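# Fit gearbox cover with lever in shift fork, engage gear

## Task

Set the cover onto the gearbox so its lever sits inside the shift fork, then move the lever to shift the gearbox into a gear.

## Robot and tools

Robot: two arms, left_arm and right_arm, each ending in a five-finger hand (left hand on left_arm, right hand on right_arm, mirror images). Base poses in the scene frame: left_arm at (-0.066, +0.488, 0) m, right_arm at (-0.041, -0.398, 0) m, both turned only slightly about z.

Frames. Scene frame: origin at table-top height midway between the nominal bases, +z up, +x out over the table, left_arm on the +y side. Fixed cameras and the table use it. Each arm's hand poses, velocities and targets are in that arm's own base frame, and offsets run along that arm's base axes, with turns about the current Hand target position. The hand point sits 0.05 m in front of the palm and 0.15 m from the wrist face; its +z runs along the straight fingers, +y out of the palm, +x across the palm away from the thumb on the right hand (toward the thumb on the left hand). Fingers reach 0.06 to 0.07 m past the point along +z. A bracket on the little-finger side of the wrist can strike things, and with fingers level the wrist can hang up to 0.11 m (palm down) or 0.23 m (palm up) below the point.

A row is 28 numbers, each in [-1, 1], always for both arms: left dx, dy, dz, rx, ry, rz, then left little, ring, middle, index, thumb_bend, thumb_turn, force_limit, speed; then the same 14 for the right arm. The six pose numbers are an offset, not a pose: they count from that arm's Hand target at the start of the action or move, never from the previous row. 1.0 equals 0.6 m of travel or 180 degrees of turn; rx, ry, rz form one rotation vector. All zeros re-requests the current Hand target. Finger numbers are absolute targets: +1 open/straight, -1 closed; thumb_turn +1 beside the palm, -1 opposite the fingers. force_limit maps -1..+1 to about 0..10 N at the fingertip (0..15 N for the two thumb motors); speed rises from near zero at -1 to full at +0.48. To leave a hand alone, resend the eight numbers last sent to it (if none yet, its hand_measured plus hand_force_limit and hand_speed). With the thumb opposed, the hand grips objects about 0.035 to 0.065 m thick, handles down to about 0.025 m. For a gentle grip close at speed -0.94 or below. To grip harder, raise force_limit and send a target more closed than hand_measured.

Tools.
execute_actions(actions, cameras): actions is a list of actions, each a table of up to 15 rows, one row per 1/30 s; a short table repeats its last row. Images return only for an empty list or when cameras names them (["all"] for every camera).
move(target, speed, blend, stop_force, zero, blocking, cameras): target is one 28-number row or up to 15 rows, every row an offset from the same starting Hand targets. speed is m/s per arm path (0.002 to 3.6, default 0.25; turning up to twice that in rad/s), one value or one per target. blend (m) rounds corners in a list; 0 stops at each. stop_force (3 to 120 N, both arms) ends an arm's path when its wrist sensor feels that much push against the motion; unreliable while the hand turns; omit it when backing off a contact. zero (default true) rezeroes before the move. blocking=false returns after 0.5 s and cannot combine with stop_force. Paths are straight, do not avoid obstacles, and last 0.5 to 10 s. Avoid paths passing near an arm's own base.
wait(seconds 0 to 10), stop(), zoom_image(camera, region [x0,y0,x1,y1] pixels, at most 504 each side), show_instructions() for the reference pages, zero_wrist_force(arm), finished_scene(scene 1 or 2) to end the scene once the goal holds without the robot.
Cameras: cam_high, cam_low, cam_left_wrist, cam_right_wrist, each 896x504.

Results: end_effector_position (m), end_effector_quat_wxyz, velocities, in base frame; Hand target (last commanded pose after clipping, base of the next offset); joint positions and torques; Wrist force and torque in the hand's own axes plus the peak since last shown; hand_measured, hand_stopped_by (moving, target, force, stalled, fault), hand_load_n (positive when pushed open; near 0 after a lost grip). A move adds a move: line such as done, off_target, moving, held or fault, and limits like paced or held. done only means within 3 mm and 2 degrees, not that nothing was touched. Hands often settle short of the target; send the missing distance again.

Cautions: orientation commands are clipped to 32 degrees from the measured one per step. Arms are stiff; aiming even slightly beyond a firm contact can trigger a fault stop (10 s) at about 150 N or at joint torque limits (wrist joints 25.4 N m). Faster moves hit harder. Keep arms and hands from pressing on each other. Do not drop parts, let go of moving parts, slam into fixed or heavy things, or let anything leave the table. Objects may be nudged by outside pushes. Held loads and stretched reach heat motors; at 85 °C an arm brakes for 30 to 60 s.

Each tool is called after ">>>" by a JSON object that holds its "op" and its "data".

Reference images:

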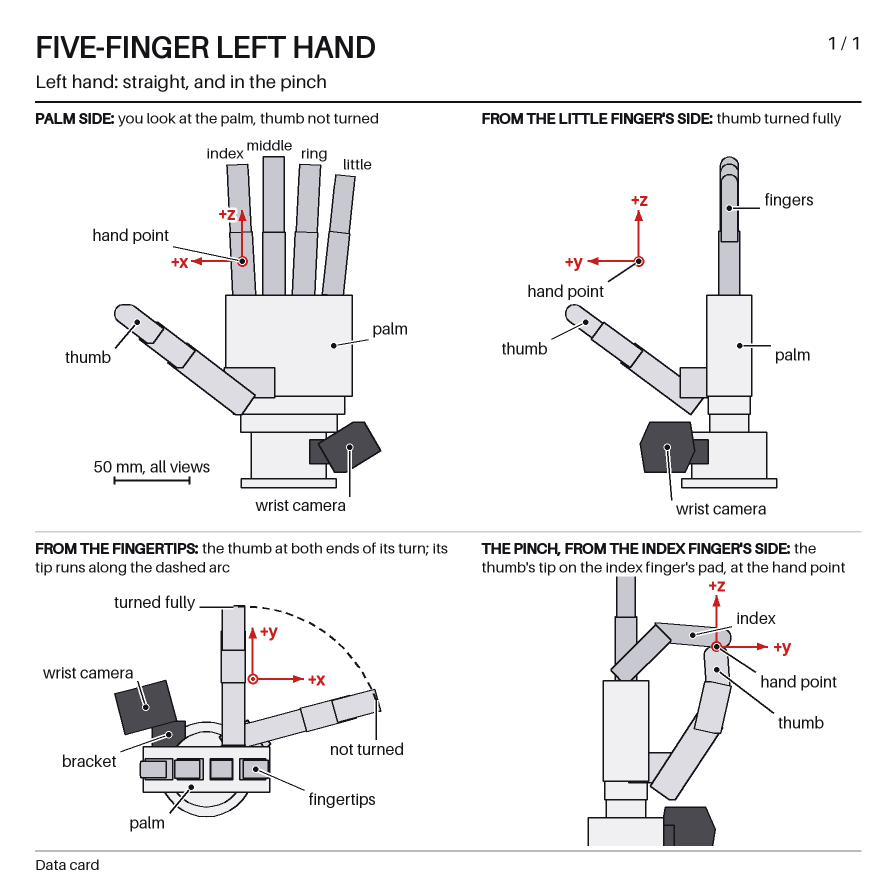

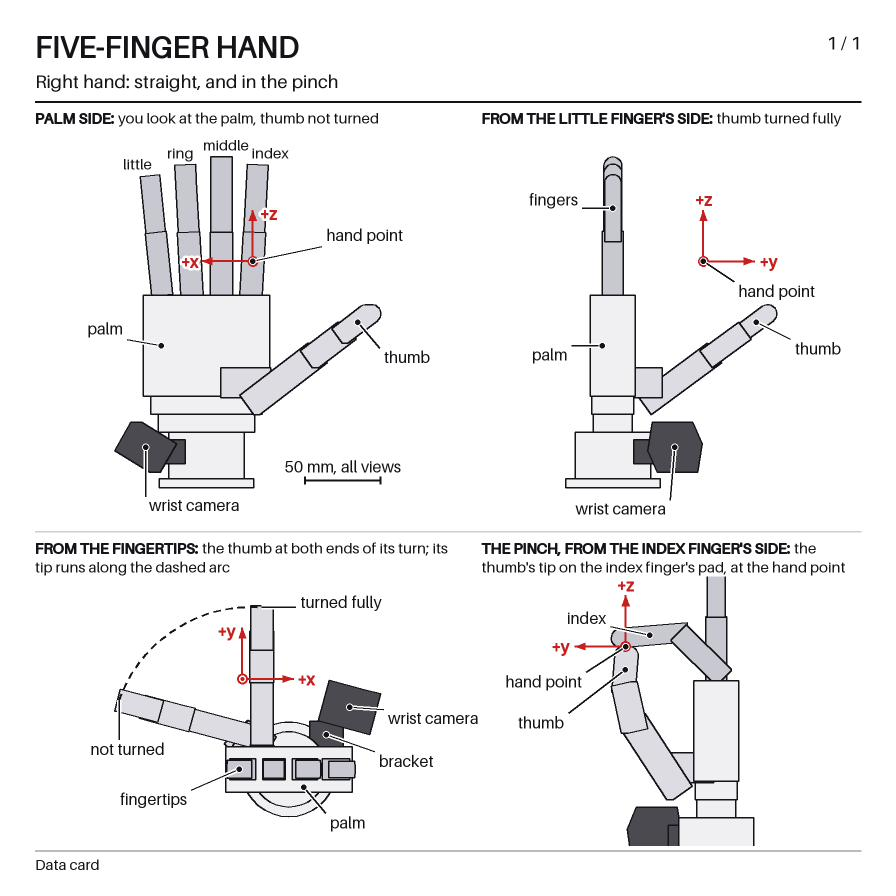

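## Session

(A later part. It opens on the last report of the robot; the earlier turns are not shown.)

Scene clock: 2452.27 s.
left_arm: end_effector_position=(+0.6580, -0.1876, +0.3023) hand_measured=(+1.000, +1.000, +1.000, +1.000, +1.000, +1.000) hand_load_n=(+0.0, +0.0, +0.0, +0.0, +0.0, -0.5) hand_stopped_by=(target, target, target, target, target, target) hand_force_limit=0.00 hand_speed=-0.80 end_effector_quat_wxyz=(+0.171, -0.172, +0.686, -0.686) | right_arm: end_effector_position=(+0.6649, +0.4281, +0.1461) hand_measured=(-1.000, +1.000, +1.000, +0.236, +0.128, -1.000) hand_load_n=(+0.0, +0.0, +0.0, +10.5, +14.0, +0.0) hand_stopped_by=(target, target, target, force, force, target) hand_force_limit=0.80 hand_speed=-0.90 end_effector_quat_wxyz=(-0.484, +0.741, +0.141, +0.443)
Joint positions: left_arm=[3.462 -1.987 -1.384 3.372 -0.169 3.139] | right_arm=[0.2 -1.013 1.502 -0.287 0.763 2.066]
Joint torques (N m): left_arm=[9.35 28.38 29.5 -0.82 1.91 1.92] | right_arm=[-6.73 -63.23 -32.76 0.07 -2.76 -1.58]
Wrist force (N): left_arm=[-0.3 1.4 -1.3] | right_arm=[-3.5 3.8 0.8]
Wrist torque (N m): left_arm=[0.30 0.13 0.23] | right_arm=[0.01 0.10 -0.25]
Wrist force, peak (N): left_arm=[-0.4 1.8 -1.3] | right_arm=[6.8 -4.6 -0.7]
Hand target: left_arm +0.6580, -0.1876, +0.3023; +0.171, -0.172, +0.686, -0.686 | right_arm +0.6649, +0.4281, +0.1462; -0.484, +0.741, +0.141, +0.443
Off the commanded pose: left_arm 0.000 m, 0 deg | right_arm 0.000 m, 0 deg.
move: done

>>> {"op": "move", "data": {"target": [0,0,0,0,0,0,1,1,1,1,1,1,0,-0.8,0,0.0083,0,0,0,0,-1,1,1,-0.6,-0.7,-1,0.8,-0.9], "speed": 0.006, "stop_force": 3.5}}

>>> {"op": "zoom_image", "data": {"camera": "cam_low", "region": [308, 245, 363, 280]}}

Scene clock: 2462.53 s.
left_arm: end_effector_position=(+0.6580, -0.1876, +0.3023) hand_measured=(+1.000, +1.000, +1.000, +1.000, +1.000, +1.000) hand_load_n=(+0.0, +0.0, +0.0, +0.0, +0.0, +0.0) hand_stopped_by=(target, target, target, target, target, target) hand_force_limit=0.00 hand_speed=-0.80 end_effector_quat_wxyz=(+0.171, -0.172, +0.686, -0.686) | right_arm: end_effector_position=(+0.6649, +0.4299, +0.1462) hand_measured=(-1.000, +1.000, +1.000, +0.236, +0.130, -1.000) hand_load_n=(+0.0, +0.0, +0.0, +7.5, +16.0, -1.5) hand_stopped_by=(target, target, target, force, force, target) hand_force_limit=0.80 hand_speed=-0.90 end_effector_quat_wxyz=(-0.484, +0.741, +0.141, +0.443)
Joint positions: left_arm=[3.462 -1.987 -1.384 3.372 -0.169 3.139] | right_arm=[0.203 -1.011 1.499 -0.286 0.767 2.067]
Joint torques (N m): left_arm=[8.7 28.3 29.34 -0.84 1.83 1.96] | right_arm=[-7.11 -62.43 -14.85 -2.56 -3.75 -2.1]
Wrist force (N): left_arm=[0.0 1.3 -1.1] | right_arm=[-1.9 6.1 -2.5]
Wrist torque (N m): left_arm=[0.27 0.10 0.25] | right_arm=[0.05 0.14 -0.24]
Wrist force, peak (N): left_arm=[-0.3 1.6 -1.6] | right_arm=[-1.1 6.4 -5.1]
Hand target: left_arm +0.6580, -0.1876, +0.3023; +0.171, -0.172, +0.686, -0.686 | right_arm +0.6649, +0.4299, +0.1463; -0.484, +0.741, +0.141, +0.443 (not the last commanded pose)
Off the commanded pose: left_arm 0.000 m, 0 deg | right_arm 0.003 m, 0 deg.
move: contact (right_arm)

Scaled by 9.164 from the camera's 896x504 image, which has a finer 1280x720 frame.
This view is cut from an older image: the scene may have changed since it was taken.

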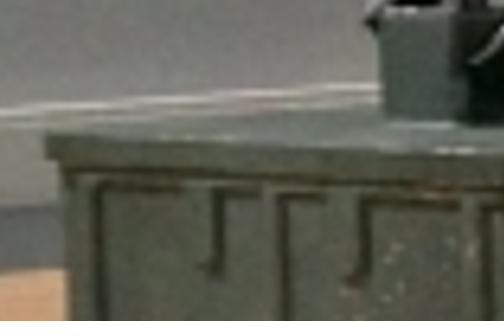

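>>> {"op": "move", "data": {"target": [0,0,0,0,0,0,1,1,1,1,1,1,0,-0.8,0,-0.0117,0,0,0,0,-1,1,1,-0.6,-0.7,-1,0.8,-0.9], "speed": 0.006, "stop_force": 5}}

Scene clock: 2482.97 s.
left_arm: end_effector_position=(+0.6580, -0.1876, +0.3023) hand_measured=(+1.000, +1.000, +1.000, +1.000, +1.000, +1.000) hand_load_n=(+0.0, +0.0, -0.5, +0.0, +0.0, +0.0) hand_stopped_by=(target, target, target, target, target, target) hand_force_limit=0.00 hand_speed=-0.80 end_effector_quat_wxyz=(+0.171, -0.172, +0.686, -0.686) | right_arm: end_effector_position=(+0.6649, +0.4272, +0.1463) hand_measured=(-1.000, +1.000, +1.000, +0.236, +0.130, -1.000) hand_load_n=(+0.0, +0.0, +0.0, +11.5, +13.5, +0.5) hand_stopped_by=(target, target, target, force, force, target) hand_force_limit=0.80 hand_speed=-0.90 end_effector_quat_wxyz=(-0.484, +0.741, +0.141, +0.443)
Joint positions: left_arm=[3.462 -1.987 -1.384 3.372 -0.169 3.139] | right_arm=[0.198 -1.013 1.503 -0.287 0.762 2.066]
Joint torques (N m): left_arm=[8.54 28.58 29.29 -0.78 1.87 1.98] | right_arm=[5.61 -39.11 -33.06 0.21 2.39 1.84]
Wrist force (N): left_arm=[-0.3 1.3 -1.4] | right_arm=[-3.4 1.5 2.2]
Wrist torque (N m): left_arm=[0.29 0.13 0.23] | right_arm=[-0.06 0.15 -0.09]
Wrist force, peak (N): left_arm=[-0.5 1.7 -1.5] | right_arm=[-2.1 6.3 -2.5]
Hand target: left_arm +0.6580, -0.1876, +0.3023; +0.171, -0.172, +0.686, -0.686 | right_arm +0.6649, +0.4272, +0.1463; -0.484, +0.741, +0.141, +0.443 (not the last commanded pose)
Off the commanded pose: left_arm 0.000 m, 0 deg | right_arm 0.004 m, 0 deg.
move: contact (right_arm)

>>> {"op": "move", "data": {"target": [[0,0,0,0,0,0,1,1,1,1,1,1,0,-0.8,0,0.0023,0,0,0,0,-1,1,1,-0.6,-0.7,-1,0.8,-0.9]], "speed": 0.01}}

>>> {"op": "move", "data": {"target": [[0,0,0,0,0,0,1,1,1,1,1,1,0,-0.8,0.01,0,0,0,0,0,-1,1,1,-0.6,-0.7,-1,0.8,-0.9]], "speed": 0.006, "stop_force": 3.5}}

>>> {"op": "move", "data": {"target": [[0,0,0,0,0,0,1,1,1,1,1,1,0,-0.8,-0.0125,0,0,0,0,0,-1,1,1,-0.6,-0.7,-1,0.8,-0.9]], "speed": 0.006, "stop_force": 5}}

Scene clock: 2493.60 s.
left_arm: end_effector_position=(+0.6580, -0.1876, +0.3023) hand_measured=(+1.000, +1.000, +1.000, +1.000, +1.000, +1.000) hand_load_n=(+0.0, +0.0, +0.0, -0.5, +0.0, +0.0) hand_stopped_by=(target, target, target, target, target, target) hand_force_limit=0.00 hand_speed=-0.80 end_effector_quat_wxyz=(+0.171, -0.172, +0.686, -0.686) | right_arm: end_effector_position=(+0.6649, +0.4285, +0.1463) hand_measured=(-1.000, +1.000, +1.000, +0.236, +0.130, -1.000) hand_load_n=(+0.0, +0.0, +0.0, +10.0, +14.0, +0.5) hand_stopped_by=(target, target, target, force, force, target) hand_force_limit=0.80 hand_speed=-0.90 end_effector_quat_wxyz=(-0.484, +0.741, +0.141, +0.443)
Joint positions: left_arm=[3.462 -1.987 -1.384 3.372 -0.169 3.139] | right_arm=[0.201 -1.012 1.501 -0.286 0.764 2.066]
Joint torques (N m): left_arm=[8.33 28.7 29.36 -0.77 1.74 1.93] | right_arm=[9.63 -37.36 -34.17 0.25 2.26 1.78]
Wrist force (N): left_arm=[-0.2 1.4 -1.3] | right_arm=[-3.5 3.6 0.8]
Wrist torque (N m): left_arm=[0.30 0.11 0.24] | right_arm=[0.00 0.12 -0.17]
Wrist force, peak (N): left_arm=[-0.2 1.6 -1.6] | right_arm=[-3.5 4.0 0.8]
Hand target: left_arm +0.6580, -0.1876, +0.3023; +0.171, -0.172, +0.686, -0.686 | right_arm +0.6649, +0.4286, +0.1463; -0.484, +0.741, +0.141, +0.443
Off the commanded pose: left_arm 0.000 m, 0 deg | right_arm 0.000 m, 0 deg.
move: done

Scene clock: 2495.10 s.
left_arm: end_effector_position=(+0.6580, -0.1876, +0.3023) hand_measured=(+1.000, +1.000, +1.000, +1.000, +1.000, +1.000) hand_load_n=(+0.0, +0.0, +0.0, +0.0, +0.0, -0.5) hand_stopped_by=(target, target, target, target, target, target) hand_force_limit=0.00 hand_speed=-0.80 end_effector_quat_wxyz=(+0.171, -0.172, +0.686, -0.686) | right_arm: end_effector_position=(+0.6667, +0.4286, +0.1462) hand_measured=(-1.000, +1.000, +1.000, +0.236, +0.130, -1.000) hand_load_n=(+0.0, +0.0, +0.0, +11.0, +13.5, +1.5) hand_stopped_by=(target, target, target, force, force, target) hand_force_limit=0.80 hand_speed=-0.90 end_effector_quat_wxyz=(-0.484, +0.741, +0.141, +0.443)
Joint positions: left_arm=[3.462 -1.987 -1.384 3.372 -0.169 3.139] | right_arm=[0.2 -1.009 1.495 -0.284 0.764 2.066]
Joint torques (N m): left_arm=[8.31 28.74 28.82 -0.74 1.81 1.93] | right_arm=[6.91 -62.89 -16.01 -4.31 2.55 0.56]
Wrist force (N): left_arm=[-0.1 1.4 -1.3] | right_arm=[-4.3 1.6 -0.2]
Wrist torque (N m): left_arm=[0.29 0.11 0.24] | right_arm=[-0.03 0.08 -0.19]
Wrist force, peak (N): left_arm=[-0.2 1.4 -1.7] | right_arm=[-3.6 3.9 0.7]
Hand target: left_arm +0.6580, -0.1876, +0.3023; +0.171, -0.172, +0.686, -0.686 | right_arm +0.6667, +0.4287, +0.1462; -0.484, +0.741, +0.141, +0.443 (not the last commanded pose)
Off the commanded pose: left_arm 0.000 m, 0 deg | right_arm 0.004 m, 0 deg.
move: contact (right_arm)

Scene clock: 2496.67 s.
left_arm: end_effector_position=(+0.6580, -0.1876, +0.3023) hand_measured=(+1.000, +1.000, +1.000, +1.000, +1.000, +1.000) hand_load_n=(+0.0, -0.5, +0.0, +0.0, +0.0, -0.5) hand_stopped_by=(target, target, target, target, target, target) hand_force_limit=0.00 hand_speed=-0.80 end_effector_quat_wxyz=(+0.171, -0.172, +0.686, -0.686) | right_arm: end_effector_position=(+0.6639, +0.4287, +0.1463) hand_measured=(-1.000, +1.000, +1.000, +0.236, +0.130, -1.000) hand_load_n=(+0.0, +0.0, -0.5, +10.0, +15.0, -0.5) hand_stopped_by=(target, target, target, force, force, target) hand_force_limit=0.80 hand_speed=-0.90 end_effector_quat_wxyz=(-0.484, +0.741, +0.141, +0.443)
Joint positions: left_arm=[3.462 -1.987 -1.384 3.372 -0.169 3.139] | right_arm=[0.201 -1.014 1.504 -0.288 0.765 2.067]
Joint torques (N m): left_arm=[7.94 28.95 28.88 -0.7 1.73 1.9] | right_arm=[-8.23 -37.79 -32.54 0.58 -3.61 1.07]
Wrist force (N): left_arm=[-0.3 1.4 -1.4] | right_arm=[-1.5 4.3 1.4]
Wrist torque (N m): left_arm=[0.32 0.13 0.22] | right_arm=[0.01 0.15 -0.21]
Wrist force, peak (N): left_arm=[-0.5 1.5 -1.6] | right_arm=[0.0 5.9 3.3]
Hand target: left_arm +0.6580, -0.1876, +0.3023; +0.171, -0.172, +0.686, -0.686 | right_arm +0.6639, +0.4286, +0.1463; -0.484, +0.741, +0.141, +0.443 (not the last commanded pose)
Off the commanded pose: left_arm 0.000 m, 0 deg | right_arm 0.005 m, 0 deg.
move: contact (right_arm)

>>> {"op": "move", "data": {"target": [[0,0,0,0,0,0,1,1,1,1,1,1,0,-0.8,0.0023,0,0,0,0,0,-1,1,1,-0.6,-0.7,-1,0.8,-0.9]], "speed": 0.01, "cameras": ["cam_low","cam_high","cam_left_wrist"]}}

>>> {"op": "zoom_image", "data": {"camera": "cam_low", "region": [310, 254, 340, 270]}}

>>> {"op": "zoom_image", "data": {"camera": "cam_low", "region": [345, 254, 375, 270]}}

>>> {"op": "zoom_image", "data": {"camera": "cam_low", "region": [386, 250, 416, 266]}}

Scene clock: 2506.43 s.
left_arm: end_effector_position=(+0.6580, -0.1876, +0.3023) hand_measured=(+1.000, +1.000, +1.000, +1.000, +1.000, +1.000) hand_load_n=(+0.0, +0.0, -0.5, +0.0, +0.0, -0.5) hand_stopped_by=(target, target, target, target, target, target) hand_force_limit=0.00 hand_speed=-0.80 end_effector_quat_wxyz=(+0.171, -0.172, +0.686, -0.686) | right_arm: end_effector_position=(+0.6653, +0.4287, +0.1463) hand_measured=(-1.000, +1.000, +1.000, +0.236, +0.130, -1.000) hand_load_n=(+0.0, +0.0, +0.0, +10.0, +14.0, +0.0) hand_stopped_by=(target, target, target, force, force, target) hand_force_limit=0.80 hand_speed=-0.90 end_effector_quat_wxyz=(-0.484, +0.741, +0.141, +0.443)
Joint positions: left_arm=[3.462 -1.987 -1.384 3.372 -0.169 3.139] | right_arm=[0.201 -1.012 1.5 -0.286 0.764 2.066]
Joint torques (N m): left_arm=[7.37 27.85 29.56 -0.78 1.71 2] | right_arm=[-11.49 -38.13 -32.53 0.03 -2.96 -2.14]
Wrist force (N): left_arm=[0.0 1.5 -1.5] | right_arm=[-3.5 3.7 0.7]
Wrist torque (N m): left_arm=[0.32 0.08 0.24] | right_arm=[0.00 0.11 -0.21]
Wrist force, peak (N): left_arm=[-0.4 1.7 -1.6] | right_arm=[-1.7 5.1 1.8]
Hand target: left_arm +0.6580, -0.1876, +0.3023; +0.171, -0.172, +0.686, -0.686 | right_arm +0.6653, +0.4286, +0.1463; -0.484, +0.741, +0.141, +0.443
Off the commanded pose: left_arm 0.000 m, 0 deg | right_arm 0.000 m, 0 deg.
move: done
Images, in order (width x height): cam_high 896x504, cam_low 896x504, cam_left_wrist 896x504.

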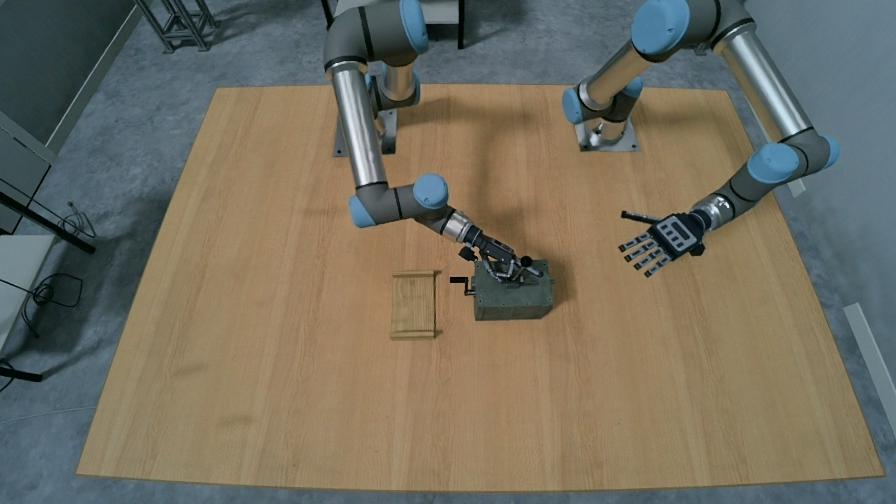

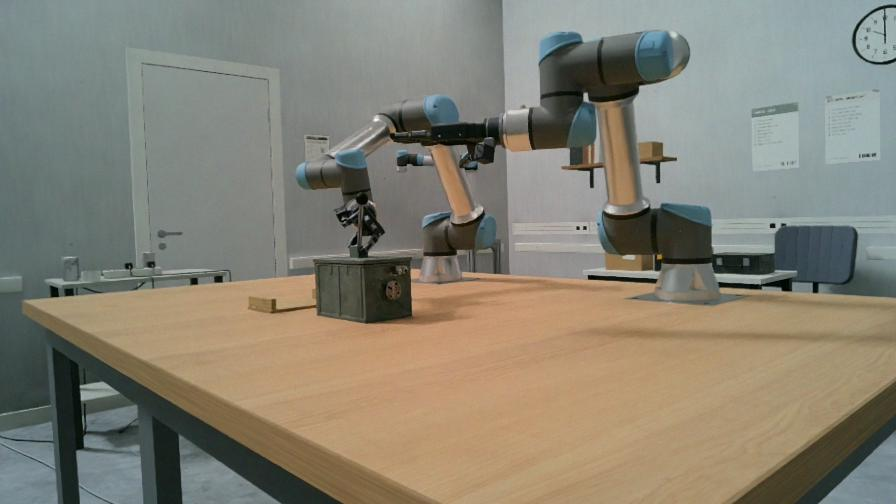

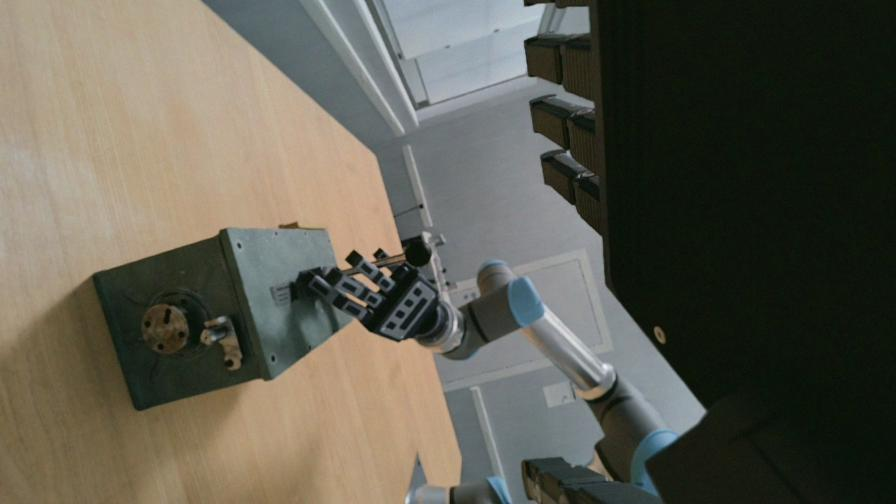

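Scaled by 16.800 from the camera's 896x504 image, which has a finer 1280x720 frame.

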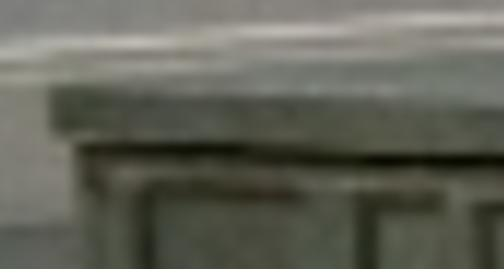

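Scaled by 16.800 from the camera's 896x504 image, which has a finer 1280x720 frame.

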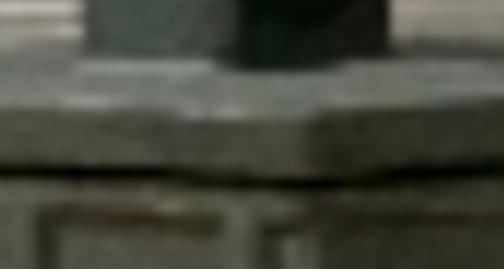

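Scaled by 16.800 from the camera's 896x504 image, which has a finer 1280x720 frame.

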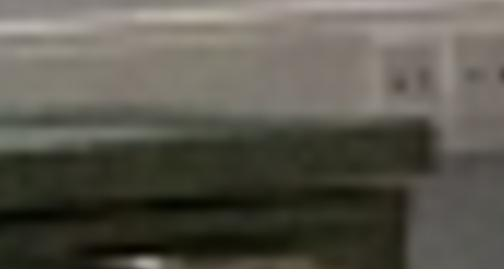

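>>> {"op": "move", "data": {"target": [[0,0,0,0,0,0,1,1,1,1,1,1,0,-0.8,0,0,-0.0063,0,0,0,-1,1,1,-0.6,-0.7,-1,0.8,-0.9]], "speed": 0.006, "stop_force": 11, "cameras": ["cam_low","cam_high","cam_left_wrist"]}}

>>> {"op": "zoom_image", "data": {"camera": "cam_low", "region": [310, 254, 340, 270]}}

>>> {"op": "zoom_image", "data": {"camera": "cam_low", "region": [345, 254, 375, 270]}}

>>> {"op": "zoom_image", "data": {"camera": "cam_low", "region": [386, 250, 416, 266]}}

>>> {"op": "zoom_image", "data": {"camera": "cam_high", "region": [460, 250, 570, 325]}}

Scene clock: 2527.33 s.
left_arm: end_effector_position=(+0.6580, -0.1876, +0.3023) hand_measured=(+1.000, +1.000, +1.000, +1.000, +1.000, +1.000) hand_load_n=(+0.0, +0.0, +0.0, +0.0, +0.0, +0.0) hand_stopped_by=(target, target, target, target, target, target) hand_force_limit=0.00 hand_speed=-0.80 end_effector_quat_wxyz=(+0.171, -0.172, +0.686, -0.686) | right_arm: end_effector_position=(+0.6654, +0.4287, +0.1446) hand_measured=(-1.000, +1.000, +1.000, +0.236, +0.130, -1.000) hand_load_n=(+0.0, +0.0, +0.0, +12.0, +11.0, -3.5) hand_stopped_by=(target, target, target, force, force, target) hand_force_limit=0.80 hand_speed=-0.90 end_effector_quat_wxyz=(-0.484, +0.741, +0.141, +0.443)
Joint positions: left_arm=[3.462 -1.987 -1.384 3.372 -0.169 3.139] | right_arm=[0.201 -1.01 1.501 -0.29 0.764 2.066]
Joint torques (N m): left_arm=[7.6 28.29 29.28 -0.69 1.61 1.9] | right_arm=[-7.81 -53.97 -26.37 1.65 -1.65 -2.03]
Wrist force (N): left_arm=[-0.3 1.5 -1.4] | right_arm=[5.4 -4.9 -1.5]
Wrist torque (N m): left_arm=[0.31 0.14 0.22] | right_arm=[-0.06 0.34 -0.21]
Wrist force, peak (N): left_arm=[-0.2 1.8 -1.5] | right_arm=[7.9 -7.3 -2.0]
Hand target: left_arm +0.6580, -0.1876, +0.3023; +0.171, -0.172, +0.686, -0.686 | right_arm +0.6654, +0.4287, +0.1446; -0.484, +0.741, +0.141, +0.443 (not the last commanded pose)
Off the commanded pose: left_arm 0.000 m, 0 deg | right_arm 0.002 m, 0 deg.
move: contact (right_arm)
Images, in order (width x height): cam_high 896x504, cam_low 896x504, cam_left_wrist 896x504.

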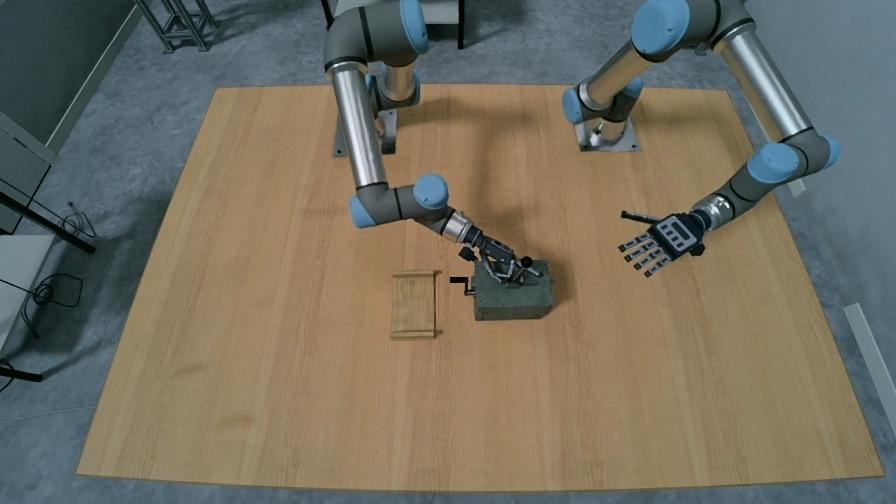

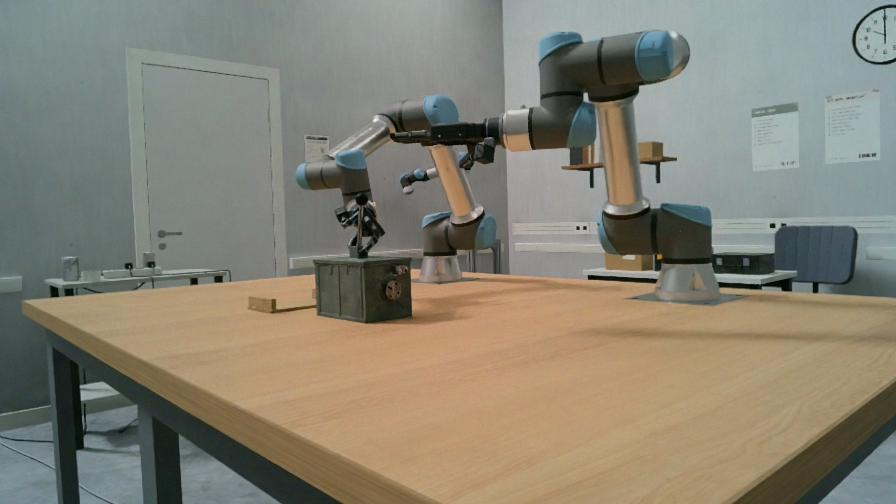

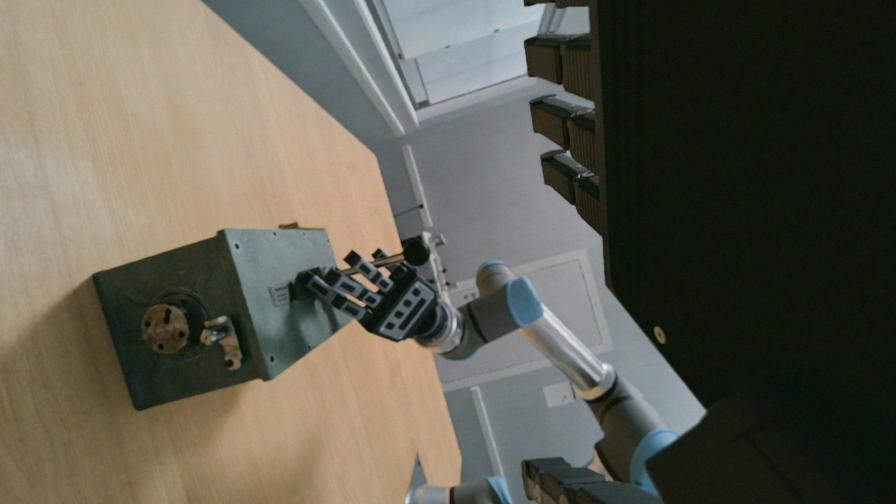

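Scaled by 16.800 from the camera's 896x504 image, which has a finer 1280x720 frame.

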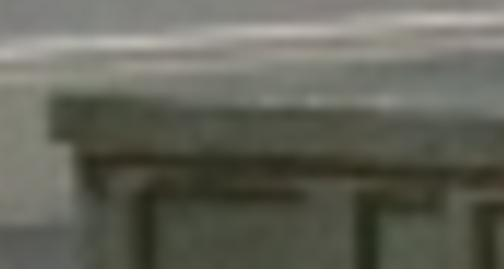

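Scaled by 16.800 from the camera's 896x504 image, which has a finer 1280x720 frame.

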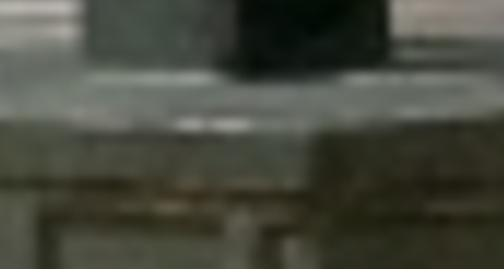

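Scaled by 16.800 from the camera's 896x504 image, which has a finer 1280x720 frame.

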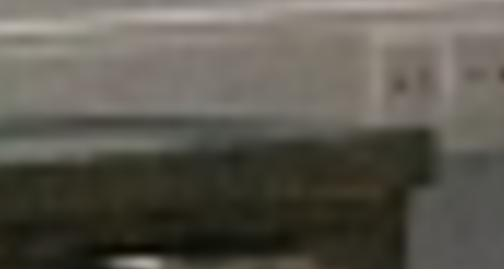

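Scaled by 4.582 from the camera's 896x504 image, which has a finer 1280x720 frame.

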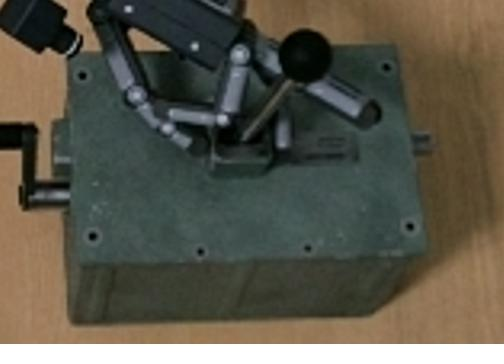

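>>> {"op": "move", "data": {"target": [-0.03,-0.204,-0.0022,0.0178,-0.0622,-0.1389,0,0,0,0,1,1,0,-0.5,0,0,0,0,0,0,-1,1,1,-0.6,-0.7,-1,0.8,-0.9], "speed": 0.1, "cameras": ["all"]}}

Scene clock: 2662.47 s.
left_arm: end_effector_position=(+0.6399, -0.3100, +0.3010) hand_measured=(+0.000, +0.000, +0.000, +0.000, +1.000, +1.000) hand_load_n=(+0.0, +0.0, +0.0, +0.0, +0.0, -0.5) hand_stopped_by=(target, target, target, target, target, target) hand_force_limit=0.00 hand_speed=-0.50 end_effector_quat_wxyz=(+0.089, +0.052, +0.709, -0.698) | right_arm: end_effector_position=(+0.6654, +0.4287, +0.1446) hand_measured=(-1.000, +1.000, +1.000, +0.236, +0.130, -1.000) hand_load_n=(+0.0, +0.0, +0.0, +12.0, +11.0, -3.5) hand_stopped_by=(target, target, target, force, force, target) hand_force_limit=0.80 hand_speed=-0.90 end_effector_quat_wxyz=(-0.484, +0.741, +0.141, +0.443)
Joint positions: left_arm=[3.256 -2.142 -1.136 3.433 0.062 3.185] | right_arm=[0.201 -1.01 1.501 -0.29 0.764 2.066]
Joint torques (N m): left_arm=[-12.15 34.24 30.39 -1.14 2.19 2.68] | right_arm=[-4.37 -54.12 -26.96 -1.12 1.55 -2.02]
Wrist force (N): left_arm=[0.1 1.5 -1.2] | right_arm=[5.1 -4.9 -1.5]
Wrist torque (N m): left_arm=[0.32 0.10 0.09] | right_arm=[-0.10 0.38 -0.23]
Wrist force, peak (N): left_arm=[-0.5 1.3 -1.8] | right_arm=[5.7 -5.6 -1.7]
Hand target: left_arm +0.6400, -0.3100, +0.3010; +0.088, +0.052, +0.706, -0.701 | right_arm +0.6654, +0.4287, +0.1446; -0.484, +0.741, +0.141, +0.443
Off the commanded pose: left_arm 0.000 m, 0 deg | right_arm 0.000 m, 0 deg.
move: done

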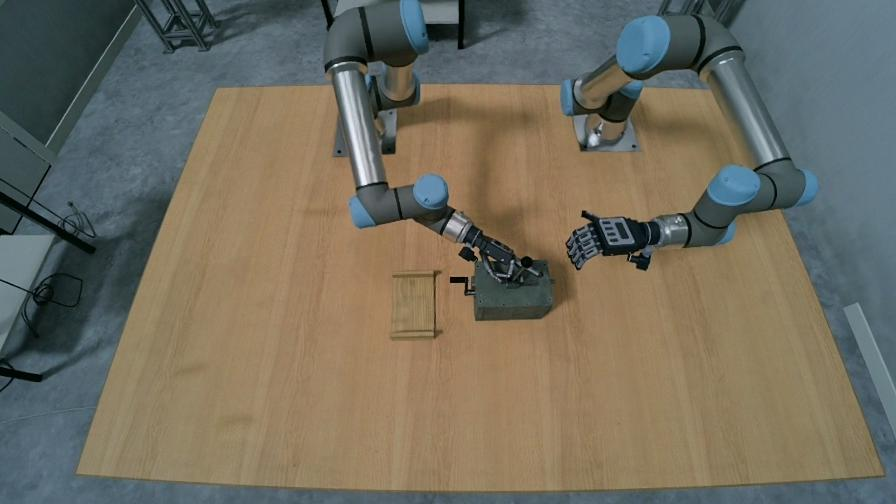

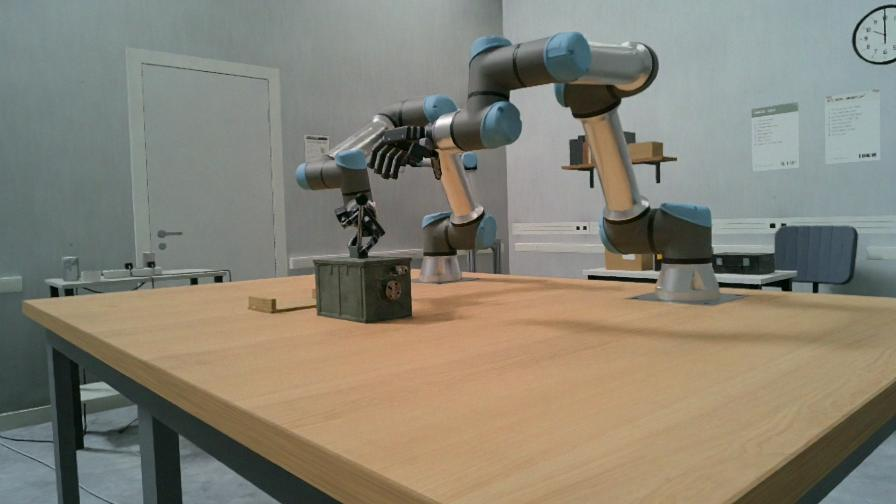

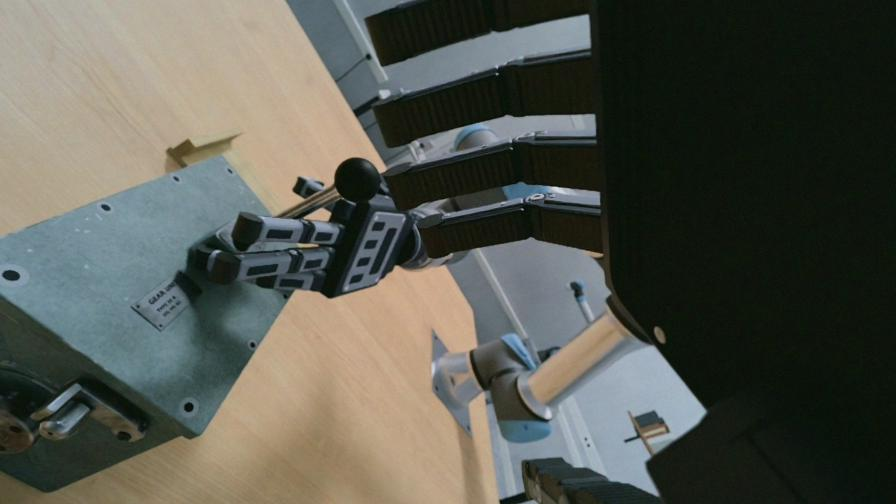

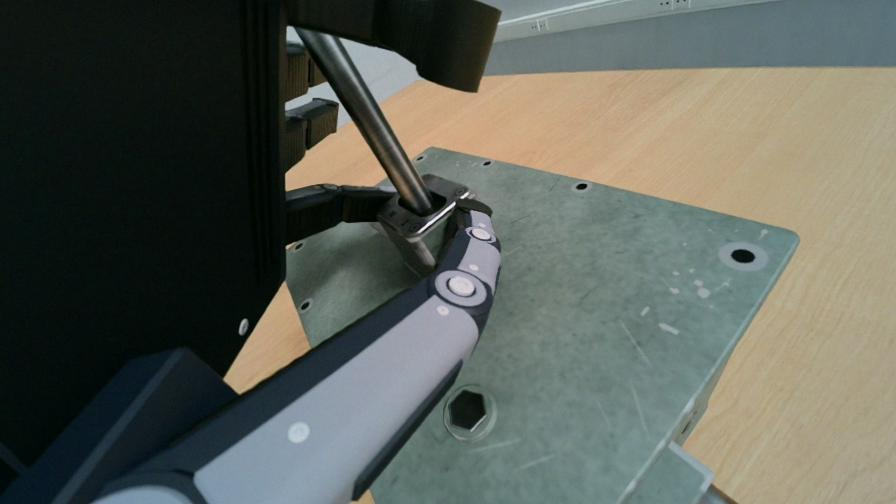

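>>> {"op": "move", "data": {"target": [0.0233,0.0083,-0.055,0,0,0,0,0,0,0,1,1,0,-0.5,0,0,0,0,0,0,-1,1,1,-0.6,-0.7,-1,0.8,-0.9], "speed": 0.05, "stop_force": 5, "cameras": ["cam_high","cam_low","cam_left_wrist"]}}

Scene clock: 2690.27 s.
left_arm: end_effector_position=(+0.6539, -0.3050, +0.2680) hand_measured=(+0.000, +0.000, +0.000, +0.000, +1.000, +1.000) hand_load_n=(+0.0, +0.0, +0.0, +0.0, +0.5, -0.5) hand_stopped_by=(target, target, target, target, target, target) hand_force_limit=0.00 hand_speed=-0.50 end_effector_quat_wxyz=(+0.088, +0.052, +0.706, -0.701) end_effector_velocity=(+0.000, +0.000, +0.000) end_effector_angular_velocity=(+0.000, +0.000, +0.000) | right_arm: end_effector_position=(+0.6654, +0.4287, +0.1446) hand_measured=(-1.000, +1.000, +1.000, +0.236, +0.130, -1.000) hand_load_n=(+0.0, +0.0, +0.0, +12.0, +11.5, -3.5) hand_stopped_by=(target, target, target, force, force, target) hand_force_limit=0.80 hand_speed=-0.90 end_effector_quat_wxyz=(-0.484, +0.741, +0.141, +0.443)
Joint positions: left_arm=[3.262 -2.226 -1.085 3.335 0.069 3.317] | right_arm=[0.201 -1.01 1.501 -0.29 0.764 2.066]
Joint velocities: left_arm=[0 -0.001 0.002 -0.006 0 0.006] | right_arm=[within noise]
Joint torques (N m): left_arm=[10.69 37.39 27.83 -1.17 2.37 2.92] | right_arm=[0.06 -53.88 -26.52 -1.14 2.33 -1.88]
Wrist force (N): left_arm=[0.2 1.4 -1.4] | right_arm=[5.3 -5.0 -1.5]
Wrist torque (N m): left_arm=[0.33 0.08 0.10] | right_arm=[-0.11 0.34 -0.21]
Wrist force, peak (N): left_arm=[0.1 1.7 -1.5] | right_arm=[5.6 -5.8 -1.6]
Hand target: left_arm +0.6539, -0.3050, +0.2680; +0.088, +0.052, +0.706, -0.701 | right_arm +0.6654, +0.4287, +0.1446; -0.484, +0.741, +0.141, +0.443
Off the commanded pose: left_arm 0.000 m, 0 deg | right_arm 0.000 m, 0 deg.
move: done
Images, in order (width x height): cam_high 896x504, cam_low 896x504, cam_left_wrist 896x504.

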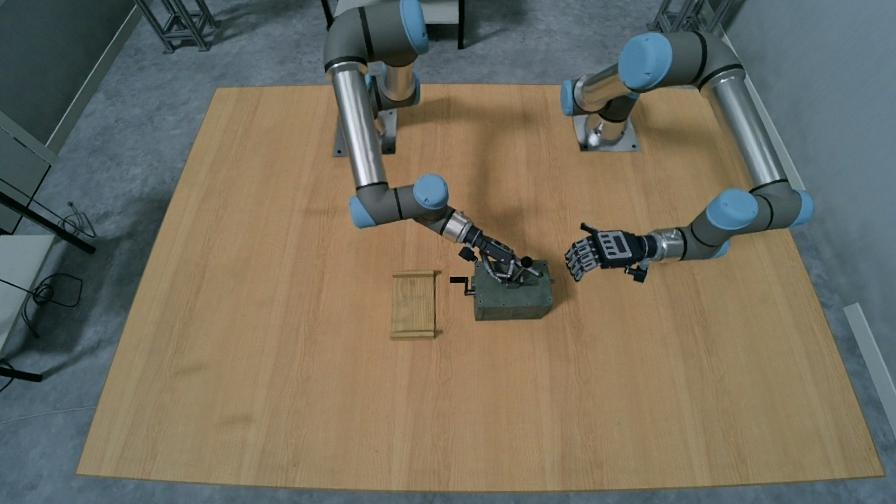

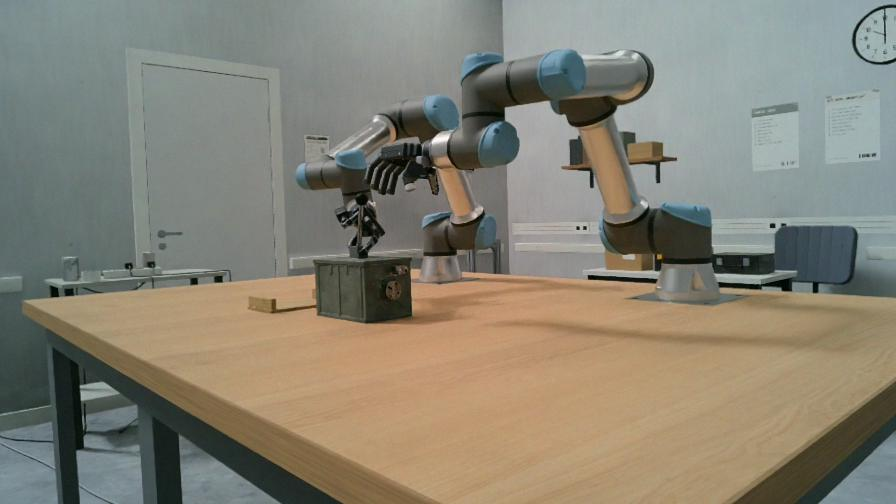

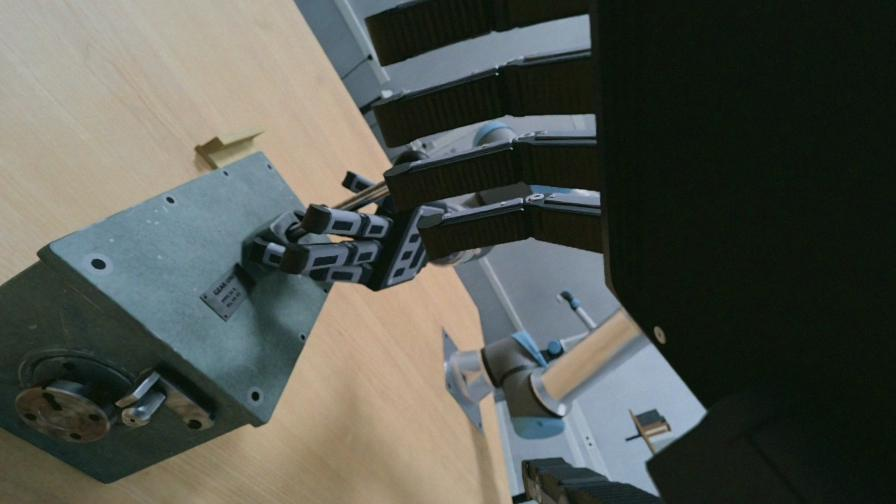

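>>> {"op": "zoom_image", "data": {"camera": "cam_left_wrist", "region": [320, 110, 480, 250]}}

>>> {"op": "zoom_image", "data": {"camera": "cam_high", "region": [490, 210, 610, 310]}}

>>> {"op": "zoom_image", "data": {"camera": "cam_low", "region": [320, 125, 440, 265]}}

Scaled by 3.150 from the camera's 896x504 image, which has a finer 1280x720 frame.

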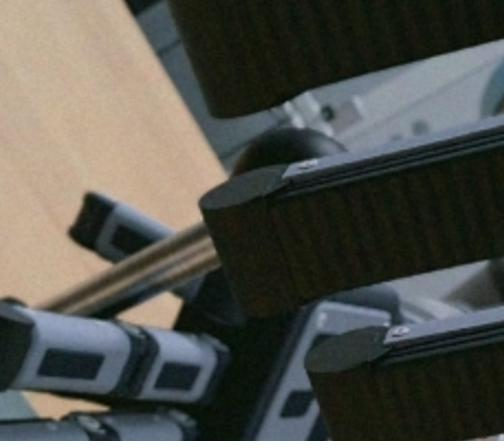

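Scaled by 4.200 from the camera's 896x504 image, which has a finer 1280x720 frame.

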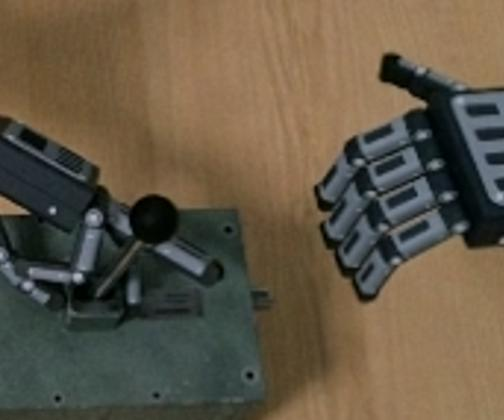

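Scaled by 3.600 from the camera's 896x504 image, which has a finer 1280x720 frame.

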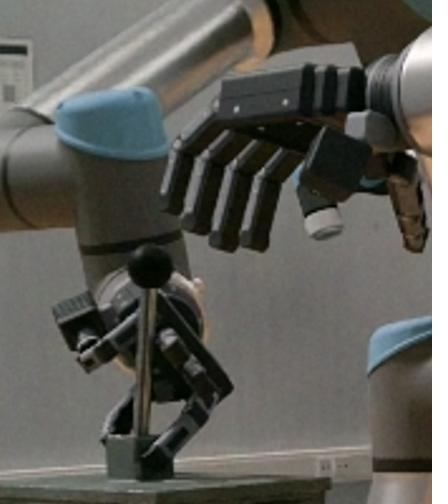

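>>> {"op": "move", "data": {"target": [-0.0017,-0.1,0,0,0,0,0,0,0,0,1,1,0,-0.5,0,0,0,0,0,0,-1,1,1,-0.6,-0.7,-1,0.8,-0.9], "speed": 0.05, "stop_force": 5, "cameras": ["cam_high","cam_low","cam_left_wrist"]}}

>>> {"op": "zoom_image", "data": {"camera": "cam_low", "region": [330, 145, 430, 225]}}

>>> {"op": "zoom_image", "data": {"camera": "cam_high", "region": [490, 220, 610, 310]}}

>>> {"op": "zoom_image", "data": {"camera": "cam_left_wrist", "region": [320, 90, 500, 250]}}

Scene clock: 2744.80 s.
left_arm: end_effector_position=(+0.6529, -0.3650, +0.2680) hand_measured=(+0.000, +0.000, +0.000, +0.000, +1.000, +1.000) hand_load_n=(+0.0, +0.0, -0.5, +0.0, +0.0, +0.0) hand_stopped_by=(target, target, target, target, target, target) hand_force_limit=0.00 hand_speed=-0.50 end_effector_quat_wxyz=(+0.089, +0.052, +0.705, -0.702) | right_arm: end_effector_position=(+0.6654, +0.4287, +0.1446) hand_measured=(-1.000, +1.000, +1.000, +0.236, +0.130, -1.000) hand_load_n=(+0.0, +0.0, +0.0, +12.0, +11.0, -3.5) hand_stopped_by=(target, target, target, force, force, target) hand_force_limit=0.80 hand_speed=-0.90 end_effector_quat_wxyz=(-0.484, +0.741, +0.141, +0.443)
Joint positions: left_arm=[3.171 -2.248 -1.051 3.309 -0.023 3.33] | right_arm=[0.201 -1.01 1.501 -0.29 0.764 2.066]
Joint torques (N m): left_arm=[-12.21 38.34 30.43 -1.37 -2.22 2.83] | right_arm=[3.6 -54.33 -27.27 -1.23 2.49 -1.78]
Wrist force (N): left_arm=[0.1 1.3 -1.1] | right_arm=[5.3 -5.0 -1.6]
Wrist torque (N m): left_arm=[0.28 0.11 0.08] | right_arm=[-0.08 0.36 -0.22]
Wrist force, peak (N): left_arm=[-0.1 1.2 -1.9] | right_arm=[5.7 -5.7 -1.6]
Hand target: left_arm +0.6529, -0.3650, +0.2680; +0.088, +0.052, +0.706, -0.701 | right_arm +0.6654, +0.4287, +0.1446; -0.484, +0.741, +0.141, +0.443
Off the commanded pose: left_arm 0.000 m, 0 deg | right_arm 0.000 m, 0 deg.
move: done
Images, in order (width x height): cam_high 896x504, cam_low 896x504, cam_left_wrist 896x504.

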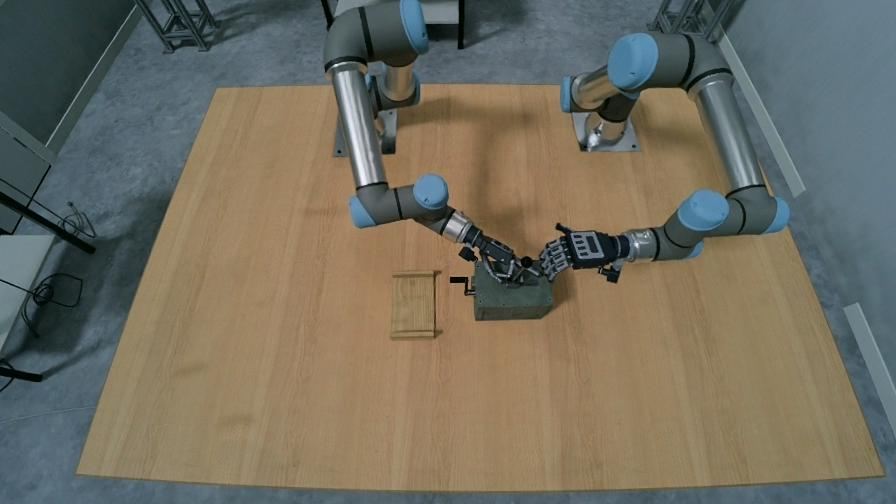

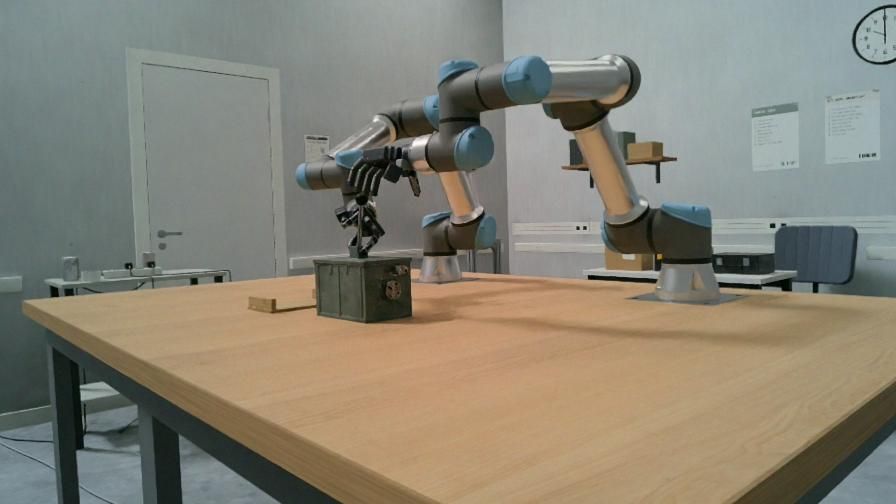

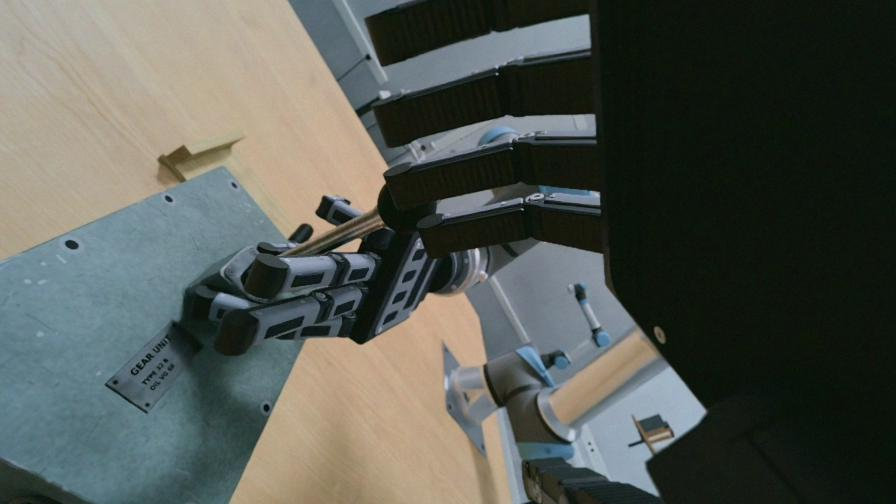

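Scaled by 5.040 from the camera's 896x504 image, which has a finer 1280x720 frame.

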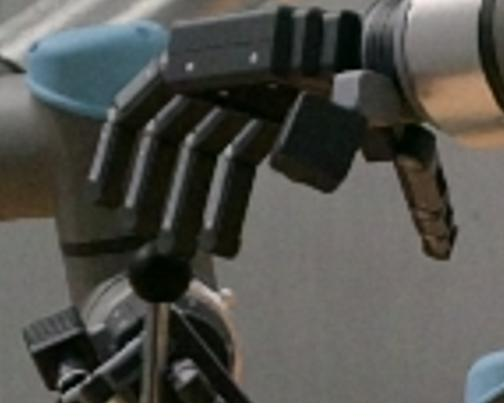

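Scaled by 4.200 from the camera's 896x504 image, which has a finer 1280x720 frame.

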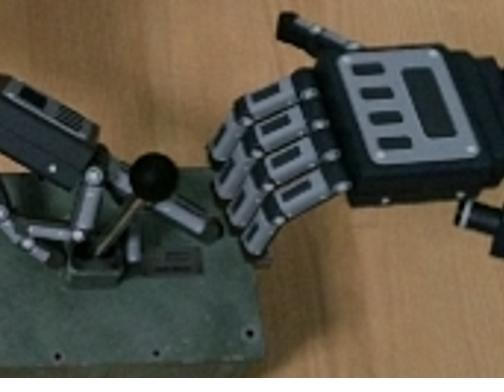

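Scaled by 2.800 from the camera's 896x504 image, which has a finer 1280x720 frame.

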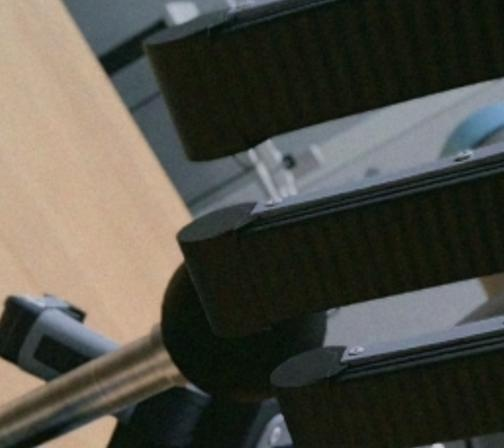

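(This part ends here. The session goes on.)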